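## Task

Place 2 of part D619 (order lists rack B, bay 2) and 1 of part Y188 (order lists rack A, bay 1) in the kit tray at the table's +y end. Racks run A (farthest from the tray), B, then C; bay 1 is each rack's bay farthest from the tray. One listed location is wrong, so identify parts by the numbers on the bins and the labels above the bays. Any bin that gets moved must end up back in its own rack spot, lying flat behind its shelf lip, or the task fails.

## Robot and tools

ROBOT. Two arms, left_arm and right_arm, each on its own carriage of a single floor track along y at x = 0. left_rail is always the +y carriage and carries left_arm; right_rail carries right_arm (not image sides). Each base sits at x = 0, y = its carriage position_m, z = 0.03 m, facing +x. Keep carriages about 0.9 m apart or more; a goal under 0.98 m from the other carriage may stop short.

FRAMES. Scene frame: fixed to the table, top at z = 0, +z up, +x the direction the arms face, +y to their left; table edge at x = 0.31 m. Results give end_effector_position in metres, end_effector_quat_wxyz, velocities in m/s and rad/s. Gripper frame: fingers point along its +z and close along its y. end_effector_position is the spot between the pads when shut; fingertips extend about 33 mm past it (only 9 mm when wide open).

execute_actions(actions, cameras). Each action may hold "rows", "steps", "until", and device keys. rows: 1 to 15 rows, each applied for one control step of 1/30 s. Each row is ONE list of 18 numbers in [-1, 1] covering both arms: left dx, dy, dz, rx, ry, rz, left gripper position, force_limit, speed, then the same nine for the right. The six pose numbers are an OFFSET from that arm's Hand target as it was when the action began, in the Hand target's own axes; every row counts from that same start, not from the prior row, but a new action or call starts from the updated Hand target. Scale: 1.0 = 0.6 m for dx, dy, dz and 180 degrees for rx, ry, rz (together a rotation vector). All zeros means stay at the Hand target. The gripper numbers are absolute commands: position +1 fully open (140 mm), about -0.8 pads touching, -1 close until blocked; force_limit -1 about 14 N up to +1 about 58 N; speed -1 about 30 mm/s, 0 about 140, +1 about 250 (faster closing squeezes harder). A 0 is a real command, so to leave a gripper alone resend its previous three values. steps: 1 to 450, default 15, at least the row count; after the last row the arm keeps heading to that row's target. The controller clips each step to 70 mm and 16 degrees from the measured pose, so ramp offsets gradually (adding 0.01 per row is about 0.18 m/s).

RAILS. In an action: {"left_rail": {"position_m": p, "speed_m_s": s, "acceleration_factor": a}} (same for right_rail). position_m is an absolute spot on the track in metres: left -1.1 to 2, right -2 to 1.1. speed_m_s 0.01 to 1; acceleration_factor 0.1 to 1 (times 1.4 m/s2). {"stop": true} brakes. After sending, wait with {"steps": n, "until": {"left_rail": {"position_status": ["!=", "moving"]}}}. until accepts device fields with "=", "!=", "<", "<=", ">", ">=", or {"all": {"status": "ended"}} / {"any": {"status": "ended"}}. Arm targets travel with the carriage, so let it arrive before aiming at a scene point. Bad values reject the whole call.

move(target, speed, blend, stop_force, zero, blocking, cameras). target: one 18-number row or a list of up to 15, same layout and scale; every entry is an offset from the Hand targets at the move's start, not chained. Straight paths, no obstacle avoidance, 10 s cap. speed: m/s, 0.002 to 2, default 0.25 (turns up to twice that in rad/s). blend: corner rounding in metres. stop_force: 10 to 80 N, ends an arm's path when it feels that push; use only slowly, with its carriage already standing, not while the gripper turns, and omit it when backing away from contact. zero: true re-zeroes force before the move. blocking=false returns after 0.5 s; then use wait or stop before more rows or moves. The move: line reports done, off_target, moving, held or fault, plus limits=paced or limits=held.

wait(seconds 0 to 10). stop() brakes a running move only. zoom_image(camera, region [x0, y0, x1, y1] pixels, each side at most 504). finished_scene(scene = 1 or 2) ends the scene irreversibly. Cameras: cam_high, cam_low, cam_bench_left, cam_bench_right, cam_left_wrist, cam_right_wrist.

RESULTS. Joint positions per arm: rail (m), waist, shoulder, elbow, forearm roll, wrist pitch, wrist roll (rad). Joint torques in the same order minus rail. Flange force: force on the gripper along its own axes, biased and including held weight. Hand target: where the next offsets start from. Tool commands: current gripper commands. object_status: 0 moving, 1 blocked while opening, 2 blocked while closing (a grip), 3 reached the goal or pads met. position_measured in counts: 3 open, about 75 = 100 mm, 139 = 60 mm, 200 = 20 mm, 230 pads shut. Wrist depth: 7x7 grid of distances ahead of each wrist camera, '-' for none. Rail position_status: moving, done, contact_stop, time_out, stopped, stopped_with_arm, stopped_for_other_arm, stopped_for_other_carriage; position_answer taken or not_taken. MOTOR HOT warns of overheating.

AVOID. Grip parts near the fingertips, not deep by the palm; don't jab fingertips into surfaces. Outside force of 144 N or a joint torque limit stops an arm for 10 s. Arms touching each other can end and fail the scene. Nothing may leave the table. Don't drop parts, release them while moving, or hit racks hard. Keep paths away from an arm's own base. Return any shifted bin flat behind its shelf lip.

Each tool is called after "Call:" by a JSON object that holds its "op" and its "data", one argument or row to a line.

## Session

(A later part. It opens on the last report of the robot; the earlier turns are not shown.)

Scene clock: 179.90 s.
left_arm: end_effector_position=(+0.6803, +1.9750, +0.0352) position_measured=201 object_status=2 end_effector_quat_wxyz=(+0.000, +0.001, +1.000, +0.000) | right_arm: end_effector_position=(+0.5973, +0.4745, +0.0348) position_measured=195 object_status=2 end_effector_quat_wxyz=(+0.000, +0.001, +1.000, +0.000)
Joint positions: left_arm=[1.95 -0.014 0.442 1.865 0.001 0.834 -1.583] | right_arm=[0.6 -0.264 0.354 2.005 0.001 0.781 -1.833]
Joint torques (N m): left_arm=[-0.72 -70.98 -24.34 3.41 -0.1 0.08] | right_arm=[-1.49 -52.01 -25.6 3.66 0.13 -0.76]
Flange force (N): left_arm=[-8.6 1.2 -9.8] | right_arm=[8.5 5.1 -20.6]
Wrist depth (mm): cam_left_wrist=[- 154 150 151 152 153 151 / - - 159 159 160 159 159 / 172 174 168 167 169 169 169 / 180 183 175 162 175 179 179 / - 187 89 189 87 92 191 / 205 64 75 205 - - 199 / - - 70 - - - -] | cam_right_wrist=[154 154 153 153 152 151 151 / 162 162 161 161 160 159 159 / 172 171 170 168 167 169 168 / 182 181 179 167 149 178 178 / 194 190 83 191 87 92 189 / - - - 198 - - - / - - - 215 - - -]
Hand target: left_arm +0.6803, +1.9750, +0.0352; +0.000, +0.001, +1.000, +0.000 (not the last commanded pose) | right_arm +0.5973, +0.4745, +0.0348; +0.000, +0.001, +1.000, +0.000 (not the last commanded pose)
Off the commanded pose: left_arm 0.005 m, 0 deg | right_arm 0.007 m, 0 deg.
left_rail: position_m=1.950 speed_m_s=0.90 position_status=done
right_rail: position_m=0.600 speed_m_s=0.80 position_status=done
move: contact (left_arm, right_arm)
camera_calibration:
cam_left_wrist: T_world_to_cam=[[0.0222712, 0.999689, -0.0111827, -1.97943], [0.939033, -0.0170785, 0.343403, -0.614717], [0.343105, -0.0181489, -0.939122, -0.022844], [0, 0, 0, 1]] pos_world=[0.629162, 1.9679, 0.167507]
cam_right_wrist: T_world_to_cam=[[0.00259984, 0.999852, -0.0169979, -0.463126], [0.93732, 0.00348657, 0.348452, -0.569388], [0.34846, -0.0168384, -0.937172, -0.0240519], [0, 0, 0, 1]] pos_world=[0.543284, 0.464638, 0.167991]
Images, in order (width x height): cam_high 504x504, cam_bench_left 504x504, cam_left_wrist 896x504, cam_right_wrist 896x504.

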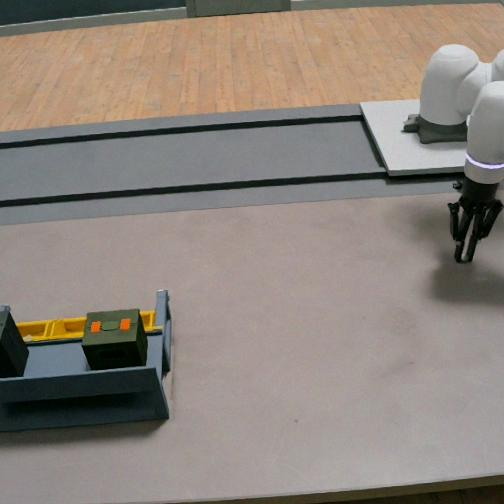

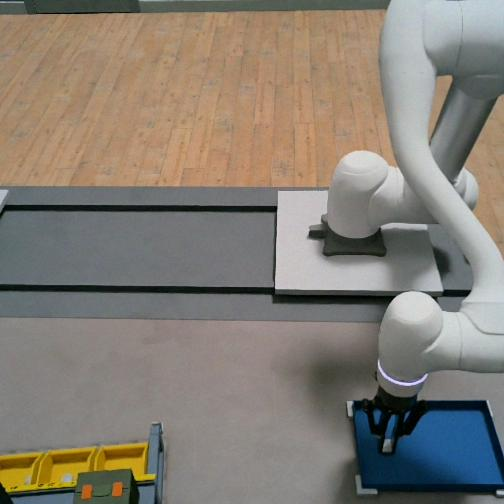

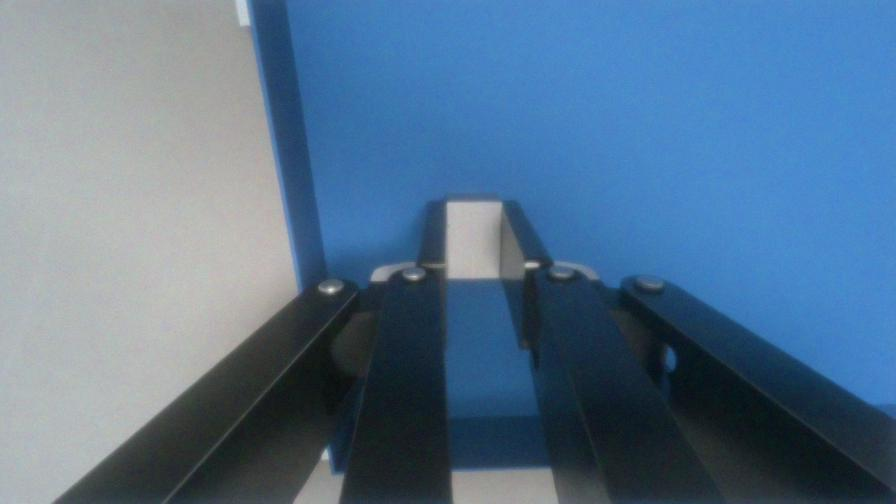

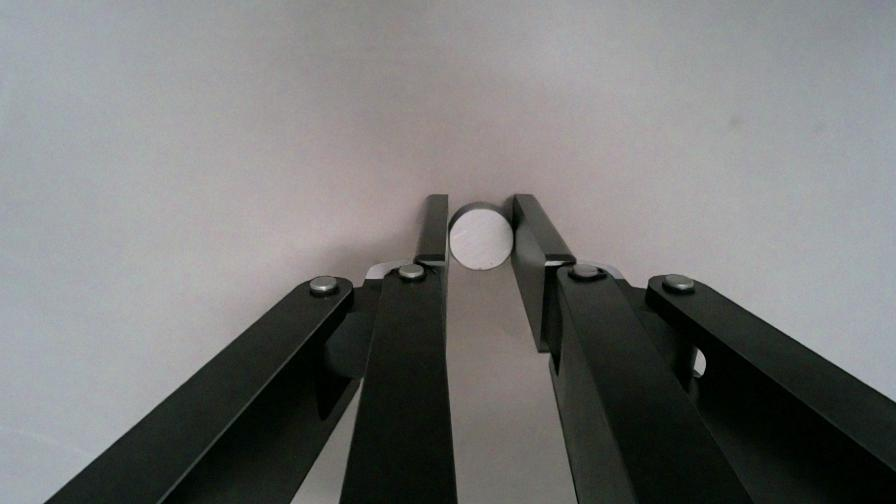

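Call:
{"op": "execute_actions", "data": {
  "actions": [
    {"rows": [[0,0,0,0,0,0,-0.31,-0.5,-0.8,0,0,0,0,0,0,-0.27,-0.5,-0.8]], "steps": 30}
  ],
  "cameras": ["cam_left_wrist","cam_right_wrist"]
}}

Call:
{"op": "move", "data": {
  "target": [0,0,-0.333,0,0,0,-0.31,-0.5,-0.8,0,0,-0.333,0,0,0,-0.27,-0.5,-0.8],
  "speed": 0.2,
  "cameras": ["cam_left_wrist","cam_right_wrist","cam_bench_left"]
}}

Scene clock: 187.07 s.
left_arm: end_effector_position=(+0.6803, +1.9750, +0.0351) position_measured=168 object_status=3 end_effector_quat_wxyz=(+0.000, +0.001, +1.000, +0.000) | right_arm: end_effector_position=(+0.5972, +0.4746, +0.0348) position_measured=163 object_status=3 end_effector_quat_wxyz=(+0.000, +0.001, +1.000, +0.000)
Joint positions: left_arm=[1.95 -0.014 0.442 1.865 0.001 0.834 -1.583] | right_arm=[0.6 -0.264 0.354 2.005 0.001 0.781 -1.833]
Joint torques (N m): left_arm=[-0.85 -80.38 -28.85 3.29 0.45 0.08] | right_arm=[-1.35 -58.47 -29.64 3.58 0.22 -0.71]
Flange force (N): left_arm=[-10.2 1.2 4.6] | right_arm=[8.2 4.6 -10.2]
Wrist depth (mm): cam_left_wrist=[- 153 150 151 152 153 151 / 164 161 159 160 160 160 159 / 172 - 168 169 169 169 169 / - 183 156 164 175 179 178 / - 79 89 191 93 91 188 / - 64 - 204 - 76 65 / - - - 190 - - 63] | cam_right_wrist=[156 154 153 154 151 152 151 / 162 162 161 161 160 159 159 / 172 171 170 169 169 168 167 / 182 181 178 166 143 176 177 / 193 88 88 191 185 88 185 / - - - 204 203 - - / - - - 217 217 - -]
Hand target: left_arm +0.6803, +1.9750, +0.0352; +0.000, +0.001, +1.000, +0.000 | right_arm +0.5973, +0.4745, +0.0348; +0.000, +0.001, +1.000, +0.000
Off the commanded pose: left_arm 0.000 m, 0 deg | right_arm 0.000 m, 0 deg.
left_rail: position_m=1.950 speed_m_s=0.90 position_status=done
right_rail: position_m=0.600 speed_m_s=0.80 position_status=done
camera_calibration:
cam_left_wrist: T_world_to_cam=[[0.0222712, 0.999689, -0.0111827, -1.97943], [0.939033, -0.0170785, 0.343403, -0.614717], [0.343105, -0.0181489, -0.939122, -0.022844], [0, 0, 0, 1]] pos_world=[0.629162, 1.9679, 0.167507]
cam_right_wrist: T_world_to_cam=[[0.00259853, 0.999852, -0.0169984, -0.463125], [0.93732, 0.00348798, 0.348452, -0.569295], [0.34846, -0.0168384, -0.937172, -0.0240171], [0, 0, 0, 1]] pos_world=[0.543184, 0.464638, 0.167991]
Images, in order (width x height): cam_left_wrist 896x504, cam_right_wrist 896x504.

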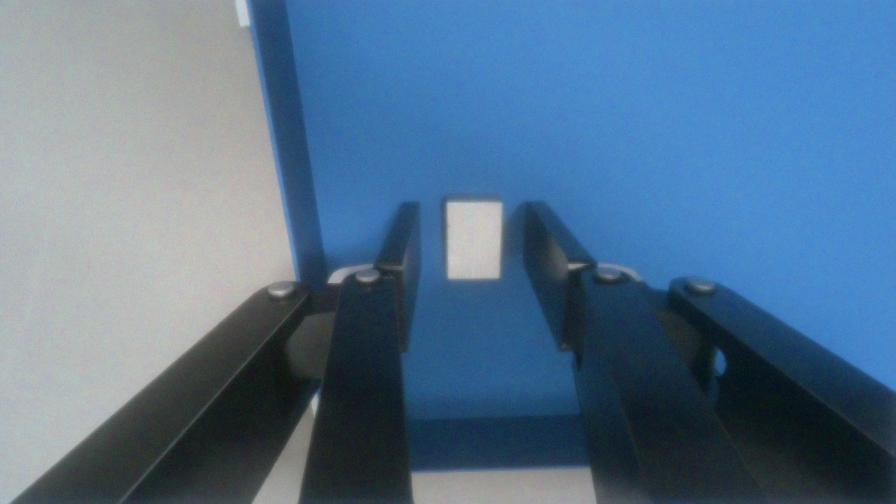

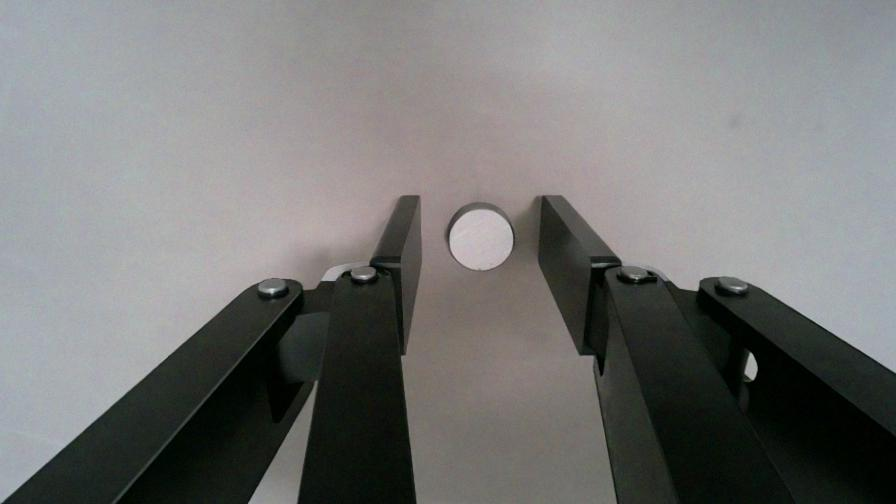

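Scene clock: 188.53 s.
left_arm: end_effector_position=(+0.6801, +1.9749, +0.2349) position_measured=168 object_status=3 end_effector_quat_wxyz=(+0.000, +0.001, +1.000, +0.000) | right_arm: end_effector_position=(+0.5971, +0.4744, +0.2345) position_measured=163 object_status=3 end_effector_quat_wxyz=(+0.000, +0.001, +1.000, +0.000)
Joint positions: left_arm=[1.95 -0.015 0.266 1.697 0.001 1.178 -1.583] | right_arm=[0.6 -0.264 0.159 1.831 0.001 1.151 -1.833]
Joint torques (N m): left_arm=[-1.03 -70.38 -36.61 3.97 0.44 0.09] | right_arm=[-1.08 -48.67 -38.08 4.53 0.56 -0.76]
Flange force (N): left_arm=[-10.7 1.3 0.6] | right_arm=[8.1 4.3 -4.6]
Wrist depth (mm): cam_left_wrist=[- - - 333 333 331 331 / - - - 353 350 353 347 / - 367 375 372 374 372 372 / 411 - - 389 144 387 391 / 431 79 89 424 87 91 - / - 64 - - - 76 64 / - - - - - - 62] | cam_right_wrist=[351 346 - 336 - 332 333 / 359 357 - 367 355 349 351 / 371 379 - - 367 - 368 / - - 113 390 134 - - / - - 88 416 - 88 - / - - - - - - - / - - - - - - -]
Hand target: left_arm +0.6801, +1.9748, +0.2350; +0.000, +0.001, +1.000, +0.000 | right_arm +0.5971, +0.4744, +0.2346; +0.000, +0.001, +1.000, +0.000
Off the commanded pose: left_arm 0.000 m, 0 deg | right_arm 0.000 m, 0 deg.
left_rail: position_m=1.950 speed_m_s=0.90 position_status=done
right_rail: position_m=0.600 speed_m_s=0.80 position_status=done
move: done
camera_calibration:
cam_left_wrist: T_world_to_cam=[[0.0222712, 0.999689, -0.0111827, -1.97709], [0.939033, -0.0170785, 0.343403, -0.683109], [0.343105, -0.0181489, -0.939122, 0.164765], [0, 0, 0, 1]] pos_world=[0.628962, 1.9678, 0.367207]
cam_right_wrist: T_world_to_cam=[[0.00259853, 0.999852, -0.0169984, -0.459631], [0.93732, 0.00348798, 0.348452, -0.638786], [0.34846, -0.0168384, -0.937172, 0.163169], [0, 0, 0, 1]] pos_world=[0.543084, 0.464538, 0.367691]
Images, in order (width x height): cam_bench_left 504x504, cam_left_wrist 896x504, cam_right_wrist 896x504.

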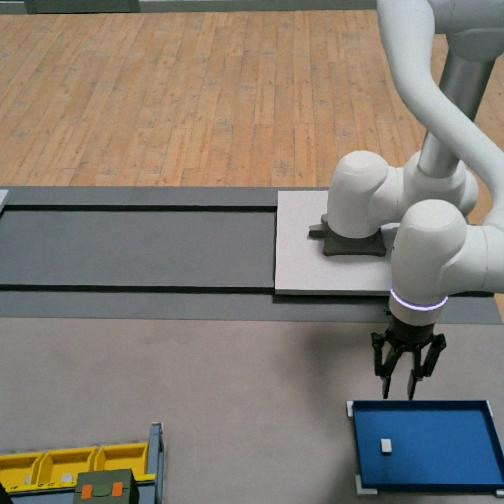

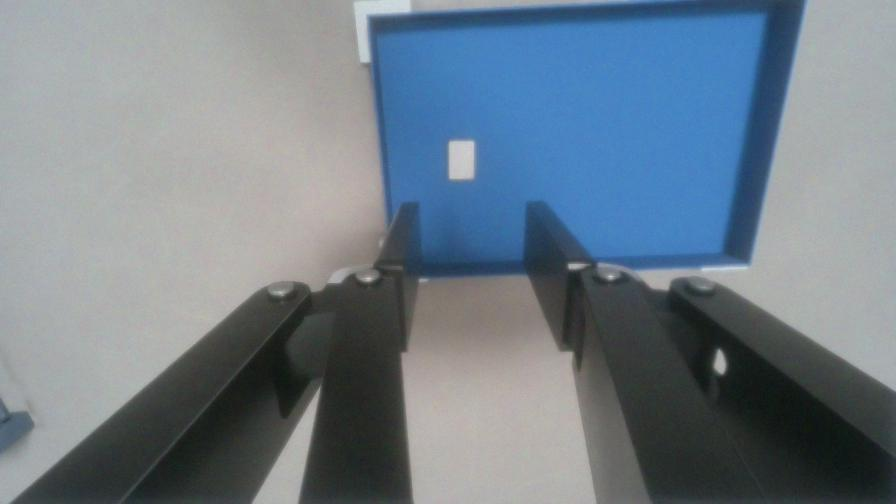

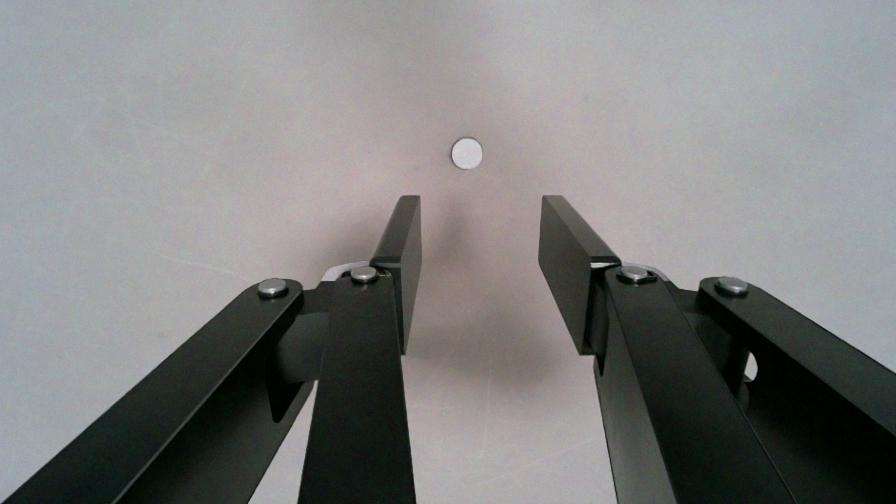

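Call:
{"op": "execute_actions", "data": {
  "actions": [
    {"right_rail": {"position_m": -1.9, "speed_m_s": 0.9, "acceleration_factor": 0.6}, "steps": 30},
    {"left_rail": {"position_m": 0.45, "speed_m_s": 0.7, "acceleration_factor": 0.5}, "steps": 300, "until": {"all": {"status": "ended"}}}
  ],
  "cameras": ["cam_left_wrist","cam_high"]
}}

Scene clock: 194.77 s.
left_arm: end_effector_position=(+0.6801, +0.4749, +0.2350) position_measured=168 object_status=3 end_effector_quat_wxyz=(+0.000, +0.001, +1.000, +0.000) | right_arm: end_effector_position=(+0.5971, -2.0256, +0.2346) position_measured=163 object_status=3 end_effector_quat_wxyz=(+0.000, +0.001, +1.000, +0.000)
Joint positions: left_arm=[0.45 -0.015 0.266 1.697 0.001 1.179 -1.583] | right_arm=[-1.9 -0.264 0.159 1.831 0.001 1.151 -1.833]
Joint torques (N m): left_arm=[-0.92 -70.67 -36.23 4.08 0.47 0.05] | right_arm=[-1.28 -48.16 -38.41 4.5 0.25 -0.73]
Flange force (N): left_arm=[-11.6 1.6 0.1] | right_arm=[9.3 5.0 -5.8]
Flange force at the end of the 1st action (N): left_arm=[-11.4 0.9 0.5] | right_arm=[10.5 14.4 -6.6]
Wrist depth (mm): cam_left_wrist=[- 333 319 - - - - / - - - 376 352 - - / - 396 371 - 375 - 385 / 403 - 391 396 144 397 - / 426 79 89 426 87 91 419 / - 64 - - - 76 64 / - - - - - - 62] | cam_right_wrist=[332 - 346 336 - - - / 353 361 358 352 363 359 - / 379 376 375 379 377 370 - / - 403 384 385 133 386 - / - - 88 406 121 88 - / - - - 427 - - - / - - - 466 - - -]
Hand target: left_arm +0.6801, +0.4749, +0.2350; +0.000, +0.001, +1.000, +0.000 | right_arm +0.5971, -2.0256, +0.2346; +0.000, +0.001, +1.000, +0.000
Tool commands: left_gripper/position=-0.31 left_gripper/force_limit=-0.5 left_gripper/speed=-0.8 right_gripper/position=-0.27 right_gripper/force_limit=-0.5 right_gripper/speed=-0.8
Off the commanded pose: left_arm 0.000 m, 0 deg | right_arm 0.000 m, 0 deg.
left_rail: position_m=0.450 speed_m_s=0.70 position_status=done
right_rail: position_m=-1.900 speed_m_s=0.90 position_status=done
camera_calibration:
cam_left_wrist: T_world_to_cam=[[0.0222712, 0.999689, -0.0111827, -0.477553], [0.939033, -0.0170785, 0.343403, -0.708761], [0.343105, -0.0181489, -0.939122, 0.137636], [0, 0, 0, 1]] pos_world=[0.628962, 0.467798, 0.367307]
Images, in order (width x height): cam_high 504x504, cam_left_wrist 896x504.

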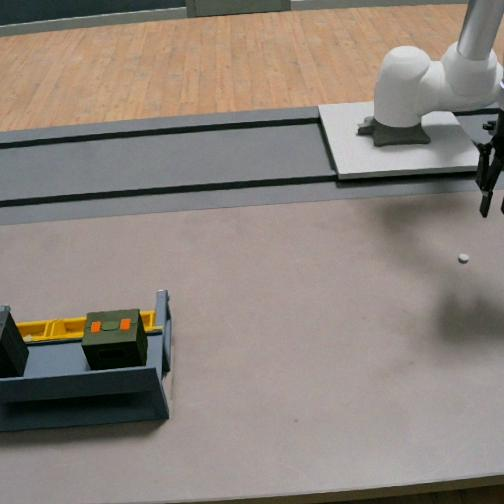

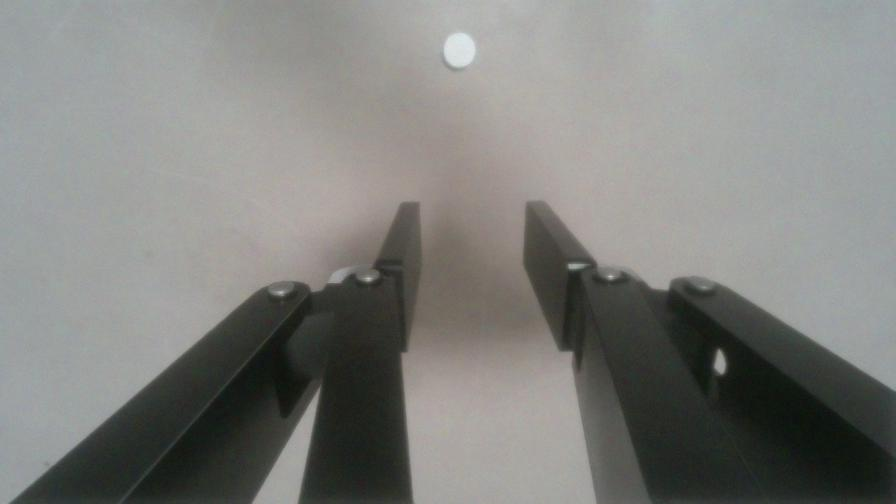

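Call:
{"op": "move", "data": {
  "target": [0.1352,-0.0023,0.25,0,0,0,-0.27,-0.5,-0.8,0,0,0,0,0,0,-0.27,-0.5,-0.8],
  "speed": 0.2,
  "cameras": ["cam_left_wrist"]
}}

Scene clock: 198.37 s.
left_arm: end_effector_position=(+0.5992, +0.4738, +0.0849) position_measured=163 object_status=3 end_effector_quat_wxyz=(+0.000, +0.001, +1.000, +0.000) | right_arm: end_effector_position=(+0.5971, -2.0256, +0.2346) position_measured=163 object_status=3 end_effector_quat_wxyz=(+0.000, +0.001, +1.000, +0.000)
Joint positions: left_arm=[0.45 -0.018 0.28 1.992 0.001 0.868 -1.587] | right_arm=[-1.9 -0.264 0.159 1.831 0.001 1.151 -1.833]
Joint torques (N m): left_arm=[-0.9 -64.81 -30.71 3.32 0.39 0.1] | right_arm=[-1.21 -48.07 -38.2 4.49 0.23 -0.72]
Flange force (N): left_arm=[-7.9 1.2 3.9] | right_arm=[8.9 4.7 -5.9]
Wrist depth (mm): cam_left_wrist=[- 201 202 198 - 200 199 / - - 211 - - - - / - 222 - 217 - 228 224 / - 238 - - 138 232 - / - 79 89 - 93 92 - / - 67 - - - 78 63 / - - - 286 - - 63] | cam_right_wrist=[341 339 343 335 329 - 329 / 353 358 - 350 352 - - / 368 372 - 375 - - - / - - - 390 121 - - / - 88 88 400 121 88 - / - - - 414 - - - / - - - 467 - - -]
Hand target: left_arm +0.5991, +0.4738, +0.0849; +0.000, +0.001, +1.000, +0.000 | right_arm +0.5971, -2.0256, +0.2346; +0.000, +0.001, +1.000, +0.000
Off the commanded pose: left_arm 0.000 m, 0 deg | right_arm 0.000 m, 0 deg.
left_rail: position_m=0.450 speed_m_s=0.70 position_status=done
right_rail: position_m=-1.900 speed_m_s=0.90 position_status=done
move: done
camera_calibration:
cam_left_wrist: T_world_to_cam=[[0.0222712, 0.999689, -0.0111827, -0.476327], [0.939033, -0.0170785, 0.343403, -0.581208], [0.343105, -0.0181489, -0.939122, 0.0245392], [0, 0, 0, 1]] pos_world=[0.547962, 0.466698, 0.217307]
Images, in order (width x height): cam_left_wrist 896x504.

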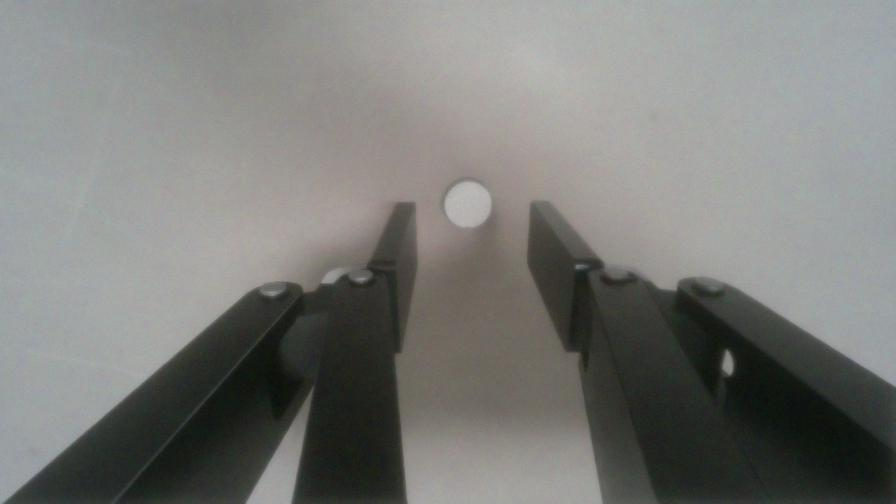

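Call:
{"op": "move", "data": {
  "target": [-0.0008,-0.0027,0.0823,0,0,0,-0.27,-0.5,-0.8,0,0,0,0,0,0,-0.27,-0.5,-0.8],
  "speed": 0.06,
  "cameras": ["cam_left_wrist"]
}}

Call:
{"op": "execute_actions", "data": {
  "actions": [
    {"rows": [[0,0,0,0,0,0,-1,-0.5,-1,0,0,0,0,0,0,-0.27,-0.5,-0.8]], "steps": 50}
  ],
  "cameras": ["cam_left_wrist"]
}}

Scene clock: 202.87 s.
left_arm: end_effector_position=(+0.5997, +0.4722, +0.0356) position_measured=163 object_status=3 end_effector_quat_wxyz=(+0.000, +0.001, +1.000, +0.000) | right_arm: end_effector_position=(+0.5971, -2.0256, +0.2346) position_measured=163 object_status=3 end_effector_quat_wxyz=(+0.000, +0.001, +1.000, +0.000)
Joint positions: left_arm=[0.45 -0.021 0.341 2.025 0.001 0.776 -1.59] | right_arm=[-1.9 -0.264 0.159 1.831 0.001 1.151 -1.833]
Joint torques (N m): left_arm=[-1.07 -69.23 -27.38 3.09 0.71 0.04] | right_arm=[-1.45 -48.33 -38.43 4.54 0.19 -0.75]
Flange force (N): left_arm=[-10.5 1.6 6.0] | right_arm=[8.8 5.2 -5.4]
Wrist depth (mm): cam_left_wrist=[- 152 156 149 153 158 150 / - - - 166 160 159 - / - - - 166 - - - / 187 181 - 168 126 175 183 / - 83 89 - 93 92 76 / - 67 - 208 - 78 63 / - - - - - - 63] | cam_right_wrist=[- - - 330 323 328 334 / - - - - 360 - 355 / - - - - 372 372 366 / - - - 135 133 382 385 / - 88 88 407 121 88 - / - - - 438 - - - / - - - 468 - - -]
Hand target: left_arm +0.5997, +0.4722, +0.0355; +0.000, +0.001, +1.000, +0.000 | right_arm +0.5971, -2.0256, +0.2346; +0.000, +0.001, +1.000, +0.000
Off the commanded pose: left_arm 0.000 m, 0 deg | right_arm 0.000 m, 0 deg.
left_rail: position_m=0.450 speed_m_s=0.70 position_status=done
right_rail: position_m=-1.900 speed_m_s=0.90 position_status=done
move: done
camera_calibration:
cam_left_wrist: T_world_to_cam=[[0.0222712, 0.999689, -0.0111827, -0.475291], [0.939033, -0.0170785, 0.343403, -0.56474], [0.343105, -0.0181489, -0.939122, -0.022054], [0, 0, 0, 1]] pos_world=[0.548462, 0.465098, 0.167907]
Images, in order (width x height): cam_left_wrist 896x504.

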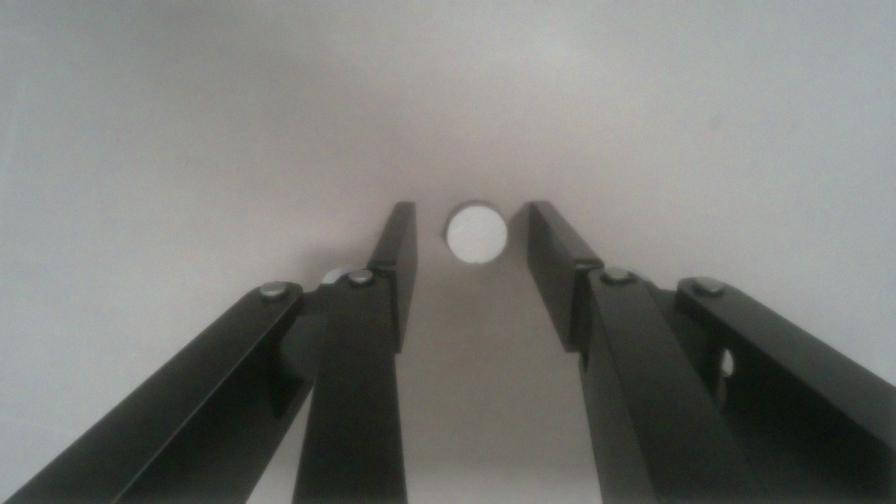

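Scene clock: 204.73 s.
left_arm: end_effector_position=(+0.5997, +0.4722, +0.0355) position_measured=195 object_status=2 end_effector_quat_wxyz=(+0.000, +0.001, +1.000, +0.000) | right_arm: end_effector_position=(+0.5971, -2.0256, +0.2346) position_measured=163 object_status=3 end_effector_quat_wxyz=(+0.000, +0.001, +1.000, +0.000)
Joint positions: left_arm=[0.45 -0.021 0.341 2.025 0.001 0.776 -1.59] | right_arm=[-1.9 -0.264 0.159 1.831 0.001 1.151 -1.833]
Joint torques (N m): left_arm=[-0.84 -63.01 -24.14 3.17 0.38 0.09] | right_arm=[-1.39 -48.24 -38.15 4.53 0.22 -0.75]
Flange force (N): left_arm=[-8.6 1.2 -4.0] | right_arm=[8.6 5.1 -5.5]
Wrist depth (mm): cam_left_wrist=[- - 155 - 153 - 153 / - - 162 - - 160 - / - 172 172 169 - - 172 / - - 181 171 109 - 181 / - 193 84 193 87 92 189 / - 64 - - - 76 62 / - - - - - - -] | cam_right_wrist=[335 335 337 334 - 328 - / 358 358 351 355 - 344 345 / - 373 368 372 374 - - / - - - 396 121 108 - / - 78 88 413 121 89 - / - - - 425 - - - / - - - 469 - - -]
Hand target: left_arm +0.5997, +0.4722, +0.0355; +0.000, +0.001, +1.000, +0.000 | right_arm +0.5971, -2.0256, +0.2346; +0.000, +0.001, +1.000, +0.000
Off the commanded pose: left_arm 0.000 m, 0 deg | right_arm 0.000 m, 0 deg.
left_rail: position_m=0.450 speed_m_s=0.70 position_status=done
right_rail: position_m=-1.900 speed_m_s=0.90 position_status=done
camera_calibration:
cam_left_wrist: T_world_to_cam=[[0.0222712, 0.999689, -0.0111827, -0.475291], [0.939033, -0.0170785, 0.343403, -0.56474], [0.343105, -0.0181489, -0.939122, -0.022054], [0, 0, 0, 1]] pos_world=[0.548462, 0.465098, 0.167907]
Images, in order (width x height): cam_left_wrist 896x504.

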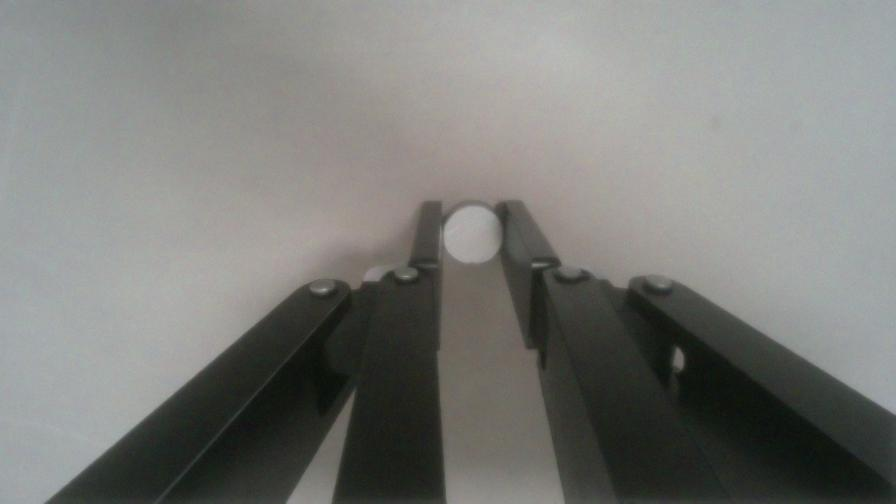

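Call:
{"op": "move", "data": {
  "target": [
    [0,0,-0.1,0,0,0,-1,-0.5,-1,0,0,0,0,0,0,-0.27,-0.5,-0.8],
    [0,0,-0.3167,0,0,0,-1,-0.5,-1,0,0,0,0,0,0,-0.27,-0.5,-0.8]
  ],
  "speed": [0.1,0.2],
  "blend": [0.02,0],
  "cameras": ["cam_left_wrist"]
}}

Call:
{"op": "execute_actions", "data": {
  "actions": [
    {"left_rail": {"position_m": 1.95, "speed_m_s": 0.9, "acceleration_factor": 0.5}, "steps": 300, "until": {"all": {"status": "ended"}}}
  ],
  "cameras": ["cam_left_wrist"]
}}

Scene clock: 209.50 s.
left_arm: end_effector_position=(+0.5995, +0.4721, +0.2255) position_measured=195 object_status=2 end_effector_quat_wxyz=(+0.000, +0.001, +1.000, +0.000) | right_arm: end_effector_position=(+0.5971, -2.0256, +0.2346) position_measured=163 object_status=3 end_effector_quat_wxyz=(+0.000, +0.001, +1.000, +0.000)
Joint positions: left_arm=[0.45 -0.021 0.15 1.86 0.001 1.131 -1.59] | right_arm=[-1.9 -0.264 0.159 1.831 0.001 1.151 -1.833]
Joint torques (N m): left_arm=[-1.02 -55.45 -36.16 3.93 0.73 0.12] | right_arm=[-1.4 -47.76 -38.2 4.52 0.2 -0.73]
Flange force (N): left_arm=[-6.2 1.4 0.3] | right_arm=[9.1 5.1 -6.1]
Wrist depth (mm): cam_left_wrist=[- - - - 330 - 317 / 339 355 350 350 - - 351 / 372 - 355 365 - 362 362 / 383 - - 169 127 389 378 / 416 - 89 - 87 81 - / - 64 - - - 76 65 / - - - - - - -] | cam_right_wrist=[- 340 337 338 334 327 337 / - 356 353 - 349 352 344 / - - - - - 372 - / - - - 132 121 387 - / - - 88 411 121 88 - / - - - 424 - - - / - - - 455 - - -]
Hand target: left_arm +0.5995, +0.4721, +0.2255; +0.000, +0.001, +1.000, +0.000 | right_arm +0.5971, -2.0256, +0.2346; +0.000, +0.001, +1.000, +0.000
Off the commanded pose: left_arm 0.000 m, 0 deg | right_arm 0.000 m, 0 deg.
left_rail: position_m=0.450 speed_m_s=0.70 position_status=done
right_rail: position_m=-1.900 speed_m_s=0.90 position_status=done
move: done
camera_calibration:
cam_left_wrist: T_world_to_cam=[[0.0222712, 0.999689, -0.0111827, -0.473065], [0.939033, -0.0170785, 0.343403, -0.62986], [0.343105, -0.0181489, -0.939122, 0.156318], [0, 0, 0, 1]] pos_world=[0.548362, 0.464998, 0.357807]
Images, in order (width x height): cam_left_wrist 896x504.

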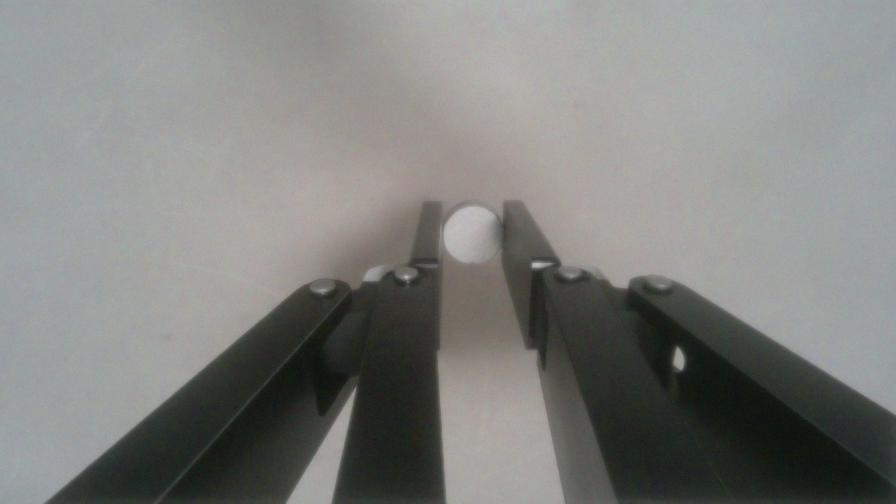

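Scene clock: 212.70 s.
left_arm: end_effector_position=(+0.5995, +1.9720, +0.2256) position_measured=195 object_status=2 end_effector_quat_wxyz=(+0.000, +0.001, +1.000, +0.000) | right_arm: end_effector_position=(+0.5971, -2.0256, +0.2346) position_measured=163 object_status=3 end_effector_quat_wxyz=(+0.000, +0.001, +1.000, +0.000)
Joint positions: left_arm=[1.95 -0.021 0.15 1.86 0.001 1.131 -1.59] | right_arm=[-1.9 -0.264 0.159 1.831 0.001 1.151 -1.833]
Joint torques (N m): left_arm=[-0.65 -57.29 -35.7 3.91 0.48 0.11] | right_arm=[-1.39 -47.6 -38.22 4.47 0.24 -0.72]
Flange force (N): left_arm=[-9.7 1.0 0.5] | right_arm=[9.5 5.1 -5.8]
Wrist depth (mm): cam_left_wrist=[- - 325 - - 327 323 / - - 345 360 347 340 334 / - 379 347 358 361 362 358 / - 392 - 169 378 380 403 / 416 - 89 406 87 92 408 / - 64 - - - 76 62 / - - - - - - -] | cam_right_wrist=[344 - 344 325 - 333 336 / 348 357 357 - - - 350 / 378 - 371 373 353 - - / - 391 - 135 121 - - / - 88 93 - - 89 - / - - - 427 - - - / - - - 469 - - -]
Hand target: left_arm +0.5995, +1.9720, +0.2255; +0.000, +0.001, +1.000, +0.000 | right_arm +0.5971, -2.0256, +0.2346; +0.000, +0.001, +1.000, +0.000
Tool commands: left_gripper/position=-1.0 left_gripper/force_limit=-0.5 left_gripper/speed=-1.0 right_gripper/position=-0.27 right_gripper/force_limit=-0.5 right_gripper/speed=-0.8
Off the commanded pose: left_arm 0.000 m, 0 deg | right_arm 0.000 m, 0 deg.
left_rail: position_m=1.950 speed_m_s=0.90 position_status=done
right_rail: position_m=-1.900 speed_m_s=0.90 position_status=done
camera_calibration:
cam_left_wrist: T_world_to_cam=[[0.0222712, 0.999689, -0.0111827, -1.9726], [0.939033, -0.0170785, 0.343403, -0.604277], [0.343105, -0.0181489, -0.939122, 0.183635], [0, 0, 0, 1]] pos_world=[0.548362, 1.965, 0.357907]
Images, in order (width x height): cam_left_wrist 896x504.

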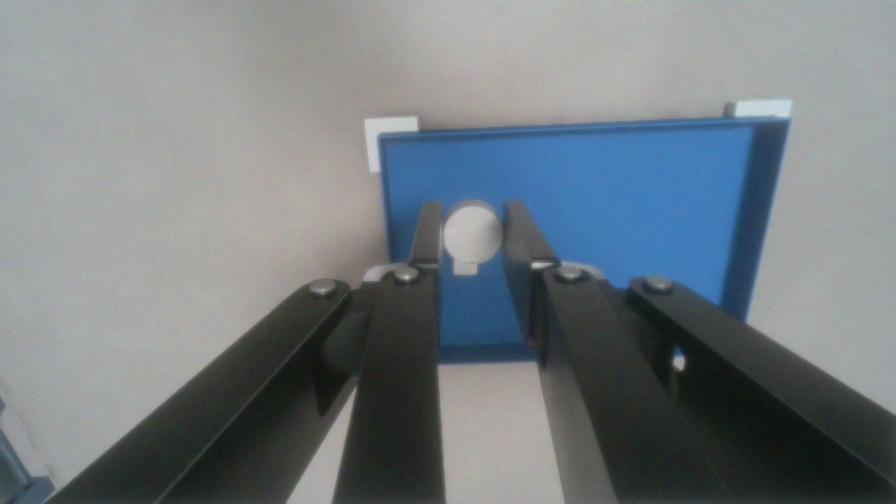

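Call:
{"op": "move", "data": {
  "target": [
    [-0.1342,0.1467,0.176,0,0,0,-1,-0.5,-1,0,0,0,0,0,0,-0.27,-0.5,-0.8],
    [-0.1342,0.1467,0.2925,0,0,0,-1,-0.5,-1,0,0,0,0,0,0,-0.27,-0.5,-0.8]
  ],
  "speed": [0.2,0.08],
  "blend": [0.02,0],
  "cameras": ["cam_left_wrist"]
}}

Call:
{"op": "move", "data": {
  "target": [0,0,0.033,0,0,0,-1,-0.5,-1,0,0,0,0,0,0,-0.27,-0.5,-0.8],
  "speed": 0.012,
  "stop_force": 12,
  "cameras": ["cam_left_wrist"]
}}

Scene clock: 217.20 s.
left_arm: end_effector_position=(+0.6804, +2.0600, +0.0502) position_measured=195 object_status=2 end_effector_quat_wxyz=(+0.000, +0.001, +1.000, +0.000) | right_arm: end_effector_position=(+0.5971, -2.0256, +0.2346) position_measured=163 object_status=3 end_effector_quat_wxyz=(+0.000, +0.001, +1.000, +0.000)
Joint positions: left_arm=[1.95 0.11 0.436 1.839 0.001 0.866 -1.459] | right_arm=[-1.9 -0.264 0.159 1.831 0.001 1.151 -1.833]
Joint torques (N m): left_arm=[-0.6 -83.17 -29.67 3.37 0.35 0.15] | right_arm=[-1.6 -48.18 -38.33 4.54 0.22 -0.7]
Flange force (N): left_arm=[-13.8 2.2 6.4] | right_arm=[9.0 5.3 -5.5]
Wrist depth (mm): cam_left_wrist=[164 165 166 165 165 164 163 / 166 175 175 174 174 174 172 / 173 184 182 184 185 184 179 / 180 195 194 172 192 196 184 / - 201 88 207 87 92 196 / - 64 - 218 - 76 62 / - - - 239 - - -] | cam_right_wrist=[339 334 329 - - 335 329 / 360 355 353 362 347 343 345 / 377 375 - - 371 - 368 / 398 - - 391 121 382 381 / 407 88 88 413 121 88 404 / - - - 394 - - - / - - - 466 - - -]
Hand target: left_arm +0.6804, +2.0600, +0.0502; +0.000, +0.001, +1.000, +0.000 | right_arm +0.5971, -2.0256, +0.2346; +0.000, +0.001, +1.000, +0.000
Off the commanded pose: left_arm 0.000 m, 0 deg | right_arm 0.000 m, 0 deg.
left_rail: position_m=1.950 speed_m_s=0.90 position_status=done
right_rail: position_m=-1.900 speed_m_s=0.90 position_status=done
move: done
camera_calibration:
cam_left_wrist: T_world_to_cam=[[0.0222712, 0.999689, -0.0111827, -2.06433], [0.939033, -0.0170785, 0.343403, -0.618543], [0.343105, -0.0181489, -0.939122, -0.00715312], [0, 0, 0, 1]] pos_world=[0.629262, 2.053, 0.182607]
Images, in order (width x height): cam_left_wrist 896x504.

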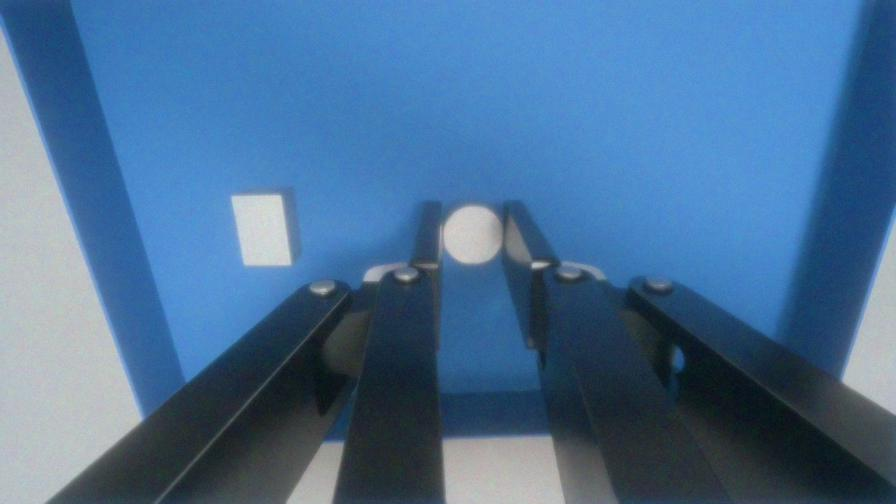

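Scene clock: 218.93 s.
left_arm: end_effector_position=(+0.6804, +2.0600, +0.0367) position_measured=195 object_status=2 end_effector_quat_wxyz=(+0.000, +0.001, +1.000, +0.000) | right_arm: end_effector_position=(+0.5971, -2.0256, +0.2346) position_measured=163 object_status=3 end_effector_quat_wxyz=(+0.000, +0.001, +1.000, +0.000)
Joint positions: left_arm=[1.95 0.11 0.451 1.846 0.001 0.843 -1.459] | right_arm=[-1.9 -0.264 0.159 1.831 0.001 1.151 -1.833]
Joint torques (N m): left_arm=[-0.72 -75.02 -25.99 3.49 0.04 0.11] | right_arm=[-1.3 -47.95 -38.35 4.51 0.24 -0.75]
Flange force (N): left_arm=[-9.1 1.9 -5.6] | right_arm=[9.6 5.2 -5.7]
Wrist depth (mm): cam_left_wrist=[153 153 153 153 153 154 152 / 160 162 162 161 161 161 160 / 164 172 171 171 171 170 168 / 163 183 177 171 177 181 177 / 178 189 88 191 87 92 185 / - 64 - 204 - 76 65 / - - - - - - -] | cam_right_wrist=[- 336 334 333 341 336 333 / 355 - 355 351 - - - / 375 - - 347 372 368 - / - - 385 135 121 - - / 421 88 88 408 121 88 - / - - - 409 - - - / - - - 460 - - -]
Hand target: left_arm +0.6804, +2.0600, +0.0367; +0.000, +0.001, +1.000, +0.000 (not the last commanded pose) | right_arm +0.5971, -2.0256, +0.2346; +0.000, +0.001, +1.000, +0.000
Off the commanded pose: left_arm 0.006 m, 0 deg | right_arm 0.000 m, 0 deg.
left_rail: position_m=1.950 speed_m_s=0.90 position_status=done
right_rail: position_m=-1.900 speed_m_s=0.90 position_status=done
move: contact (left_arm)
camera_calibration:
cam_left_wrist: T_world_to_cam=[[0.0222718, 0.999689, -0.0111805, -2.06438], [0.939001, -0.0170782, 0.343491, -0.613905], [0.343193, -0.0181486, -0.939089, -0.0198944], [0, 0, 0, 1]] pos_world=[0.629262, 2.0529, 0.169107]
Images, in order (width x height): cam_left_wrist 896x504.

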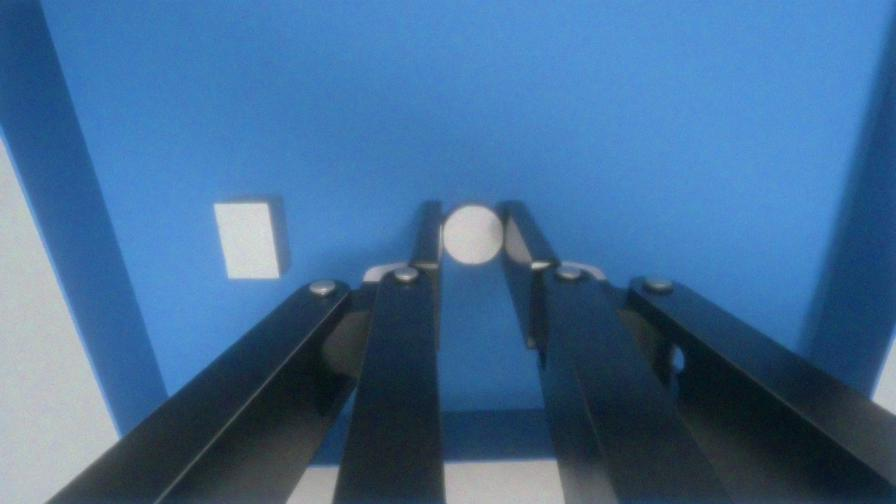

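Call:
{"op": "execute_actions", "data": {
  "actions": [
    {"rows": [[0,0,0,0,0,0,-0.31,-0.5,-0.8,0,0,0,0,0,0,-0.27,-0.5,-0.8]], "steps": 25}
  ],
  "cameras": ["cam_left_wrist"]
}}

Call:
{"op": "move", "data": {
  "target": [
    [0,0,-0.18,0,0,0,-0.31,-0.5,-0.8,0,0,0,0,0,0,-0.27,-0.5,-0.8],
    [0.133,-0.2333,-0.35,0,0,0,-0.31,-0.5,-0.8,0,0,0,0,0,0,-0.27,-0.5,-0.8]
  ],
  "speed": [0.15,0.25],
  "blend": [0.03,0],
  "cameras": ["cam_left_wrist","cam_bench_left"]
}}

Call:
{"op": "execute_actions", "data": {
  "actions": [
    {"left_rail": {"position_m": -0.4, "speed_m_s": 0.9, "acceleration_factor": 0.5}, "steps": 300, "until": {"all": {"status": "ended"}}}
  ],
  "cameras": ["cam_left_wrist"]
}}

Scene clock: 222.17 s.
left_arm: end_effector_position=(+0.6804, +2.0600, +0.0367) position_measured=168 object_status=3 end_effector_quat_wxyz=(+0.000, +0.001, +1.000, +0.000) | right_arm: end_effector_position=(+0.5971, -2.0256, +0.2346) position_measured=163 object_status=3 end_effector_quat_wxyz=(+0.000, +0.001, +1.000, +0.000)
Joint positions: left_arm=[1.95 0.11 0.451 1.846 0.001 0.844 -1.459] | right_arm=[-1.9 -0.264 0.159 1.831 0.001 1.151 -1.833]
Joint torques (N m): left_arm=[-1 -81.69 -29.12 3.33 0.48 0.12] | right_arm=[-1.21 -47.63 -38.25 4.55 0.25 -0.74]
Flange force (N): left_arm=[-10.6 2.5 4.7] | right_arm=[9.7 5.1 -5.9]
Wrist depth (mm): cam_left_wrist=[153 153 153 153 153 154 152 / 160 162 161 162 162 161 161 / 165 172 171 171 171 170 169 / 163 182 174 171 177 180 176 / 169 189 89 193 93 91 177 / - 64 - 204 - 76 64 / - - - 193 - - 62] | cam_right_wrist=[333 340 332 330 329 334 324 / 356 354 357 354 349 341 360 / 375 380 - - 364 - 372 / - 395 - 397 121 387 389 / - - 88 408 121 88 - / - - - 436 - - - / - - - 468 - - -]
Hand target: left_arm +0.6804, +2.0600, +0.0367; +0.000, +0.001, +1.000, +0.000 | right_arm +0.5971, -2.0256, +0.2346; +0.000, +0.001, +1.000, +0.000
Off the commanded pose: left_arm 0.000 m, 0 deg | right_arm 0.000 m, 0 deg.
left_rail: position_m=1.950 speed_m_s=0.90 position_status=done
right_rail: position_m=-1.900 speed_m_s=0.90 position_status=done
camera_calibration:
cam_left_wrist: T_world_to_cam=[[0.0222718, 0.999689, -0.0111805, -2.06438], [0.939001, -0.0170782, 0.343491, -0.613905], [0.343193, -0.0181486, -0.939089, -0.0198944], [0, 0, 0, 1]] pos_world=[0.629262, 2.0529, 0.169107]
Images, in order (width x height): cam_left_wrist 896x504.

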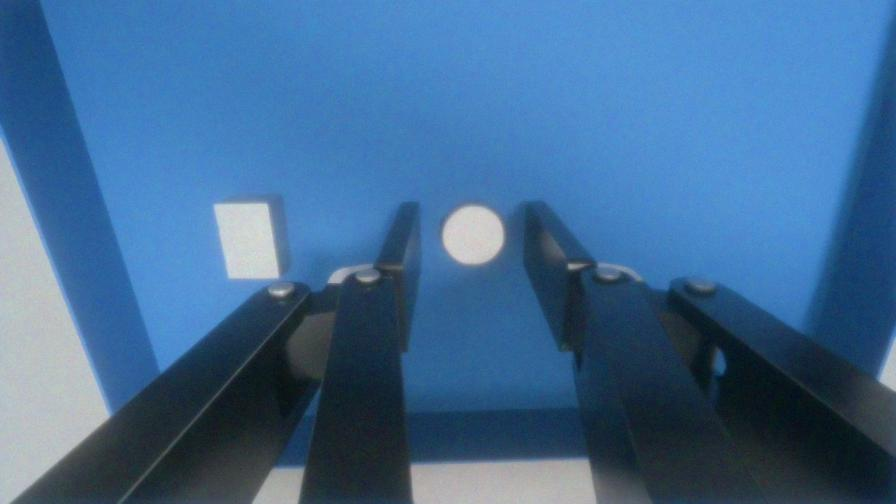

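Scene clock: 224.10 s.
left_arm: end_effector_position=(+0.6001, +1.9201, +0.2465) position_measured=168 object_status=3 end_effector_quat_wxyz=(+0.000, +0.001, +1.000, +0.000) | right_arm: end_effector_position=(+0.5971, -2.0256, +0.2346) position_measured=163 object_status=3 end_effector_quat_wxyz=(+0.000, +0.001, +1.000, +0.000)
Joint positions: left_arm=[1.95 -0.108 0.137 1.834 0.001 1.17 -1.676] | right_arm=[-1.9 -0.264 0.159 1.831 0.001 1.151 -1.833]
Joint torques (N m): left_arm=[0.71 -58.4 -36.17 3.97 0.29 0.06] | right_arm=[-1.73 -47.94 -38.33 4.51 0.25 -0.74]
Flange force (N): left_arm=[-13.6 -2.5 0.8] | right_arm=[8.9 5.6 -5.6]
Wrist depth (mm): cam_left_wrist=[- - - - 342 351 340 / 364 354 368 - 362 357 351 / - - 376 384 383 386 376 / - 422 - 402 144 406 402 / - 79 89 428 87 91 408 / - 64 - - - 76 64 / - - - - - - 62] | cam_right_wrist=[339 336 336 330 - - 334 / 356 353 355 348 343 - 338 / 380 380 - - 370 - - / 389 396 396 135 133 - - / 436 - 88 414 121 88 - / - - - 439 - - - / - - - 466 - - -]
Hand target: left_arm +0.6001, +1.9201, +0.2466; +0.000, +0.001, +1.000, +0.000 | right_arm +0.5971, -2.0256, +0.2346; +0.000, +0.001, +1.000, +0.000
Off the commanded pose: left_arm 0.000 m, 0 deg | right_arm 0.000 m, 0 deg.
left_rail: position_m=1.950 speed_m_s=0.90 position_status=done
right_rail: position_m=-1.900 speed_m_s=0.90 position_status=done
move: done
camera_calibration:
cam_left_wrist: T_world_to_cam=[[0.0222694, 0.999689, -0.0111854, -1.92049], [0.939065, -0.0170776, 0.343315, -0.612796], [0.343017, -0.0181493, -0.939154, 0.20221], [0, 0, 0, 1]] pos_world=[0.548862, 1.9131, 0.378807]
Images, in order (width x height): cam_bench_left 504x504, cam_left_wrist 896x504.

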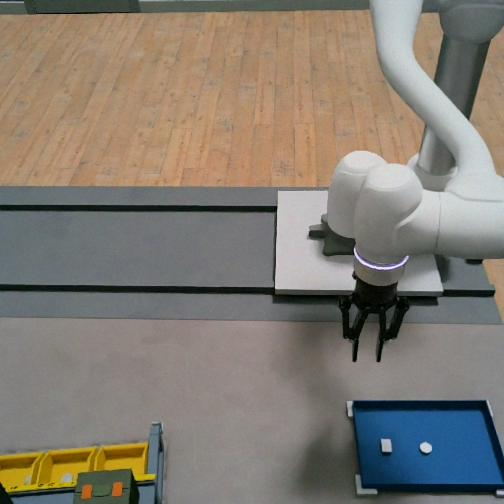

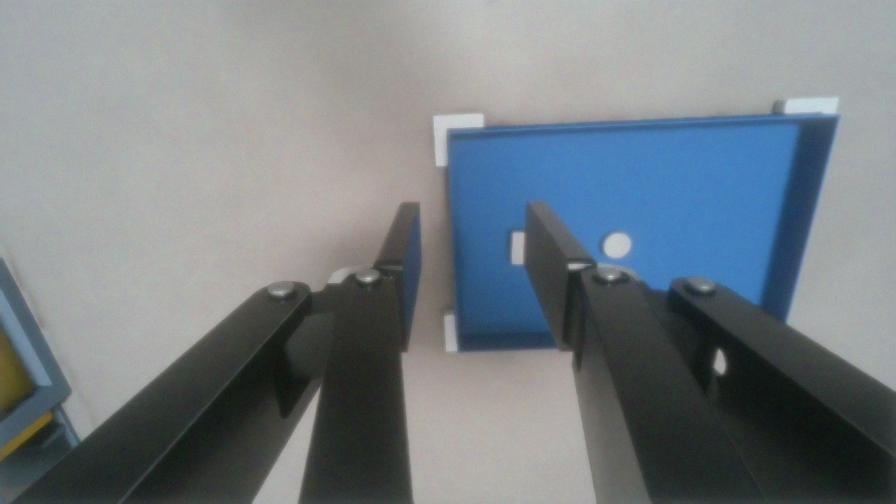

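Scene clock: 228.23 s.
left_arm: end_effector_position=(+0.6001, -0.4299, +0.2466) position_measured=168 object_status=3 end_effector_quat_wxyz=(+0.000, +0.001, +1.000, +0.000) | right_arm: end_effector_position=(+0.5971, -2.0256, +0.2346) position_measured=163 object_status=3 end_effector_quat_wxyz=(+0.000, +0.001, +1.000, +0.000)
Joint positions: left_arm=[-0.4 -0.108 0.137 1.834 0.001 1.17 -1.676] | right_arm=[-1.9 -0.264 0.159 1.831 0.001 1.151 -1.833]
Joint torques (N m): left_arm=[-0.84 -56.56 -36.21 3.96 0.45 0.13] | right_arm=[-1.49 -48.18 -38.24 4.52 0.2 -0.73]
Flange force (N): left_arm=[-10.3 0.3 -0.6] | right_arm=[9.0 5.2 -5.8]
Wrist depth (mm): cam_left_wrist=[346 338 332 346 352 - 346 / 366 - - - 366 364 362 / 393 391 - - - - 379 / 412 428 - 397 119 412 416 / - 79 89 410 87 92 431 / - 64 - 450 - 76 65 / - - - 369 - - 63] | cam_right_wrist=[334 - 333 - 334 331 - / 359 354 355 - - 349 357 / 384 372 378 - 370 370 368 / 405 386 391 136 133 387 388 / - 88 88 418 - 88 - / - - - 432 - - - / - - - 459 - - -]
Hand target: left_arm +0.6001, -0.4299, +0.2466; +0.000, +0.001, +1.000, +0.000 | right_arm +0.5971, -2.0256, +0.2346; +0.000, +0.001, +1.000, +0.000
Tool commands: left_gripper/position=-0.31 left_gripper/force_limit=-0.5 left_gripper/speed=-0.8 right_gripper/position=-0.27 right_gripper/force_limit=-0.5 right_gripper/speed=-0.8
Off the commanded pose: left_arm 0.000 m, 0 deg | right_arm 0.000 m, 0 deg.
left_rail: position_m=-0.400 speed_m_s=0.90 position_status=done
right_rail: position_m=-1.900 speed_m_s=0.90 position_status=done
camera_calibration:
cam_left_wrist: T_world_to_cam=[[0.0222718, 0.999689, -0.0111805, 0.428776], [0.939001, -0.0170782, 0.343491, -0.653088], [0.343193, -0.0181486, -0.939089, 0.159499], [0, 0, 0, 1]] pos_world=[0.548962, -0.436902, 0.378907]
Images, in order (width x height): cam_left_wrist 896x504.

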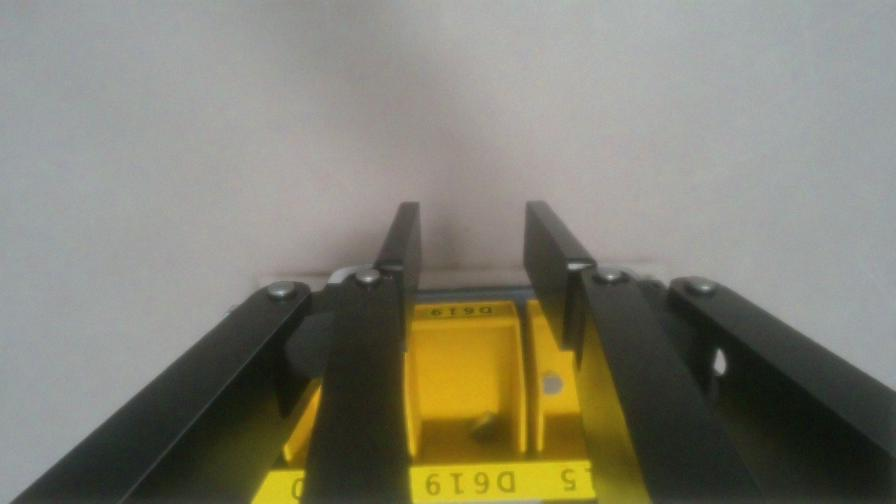

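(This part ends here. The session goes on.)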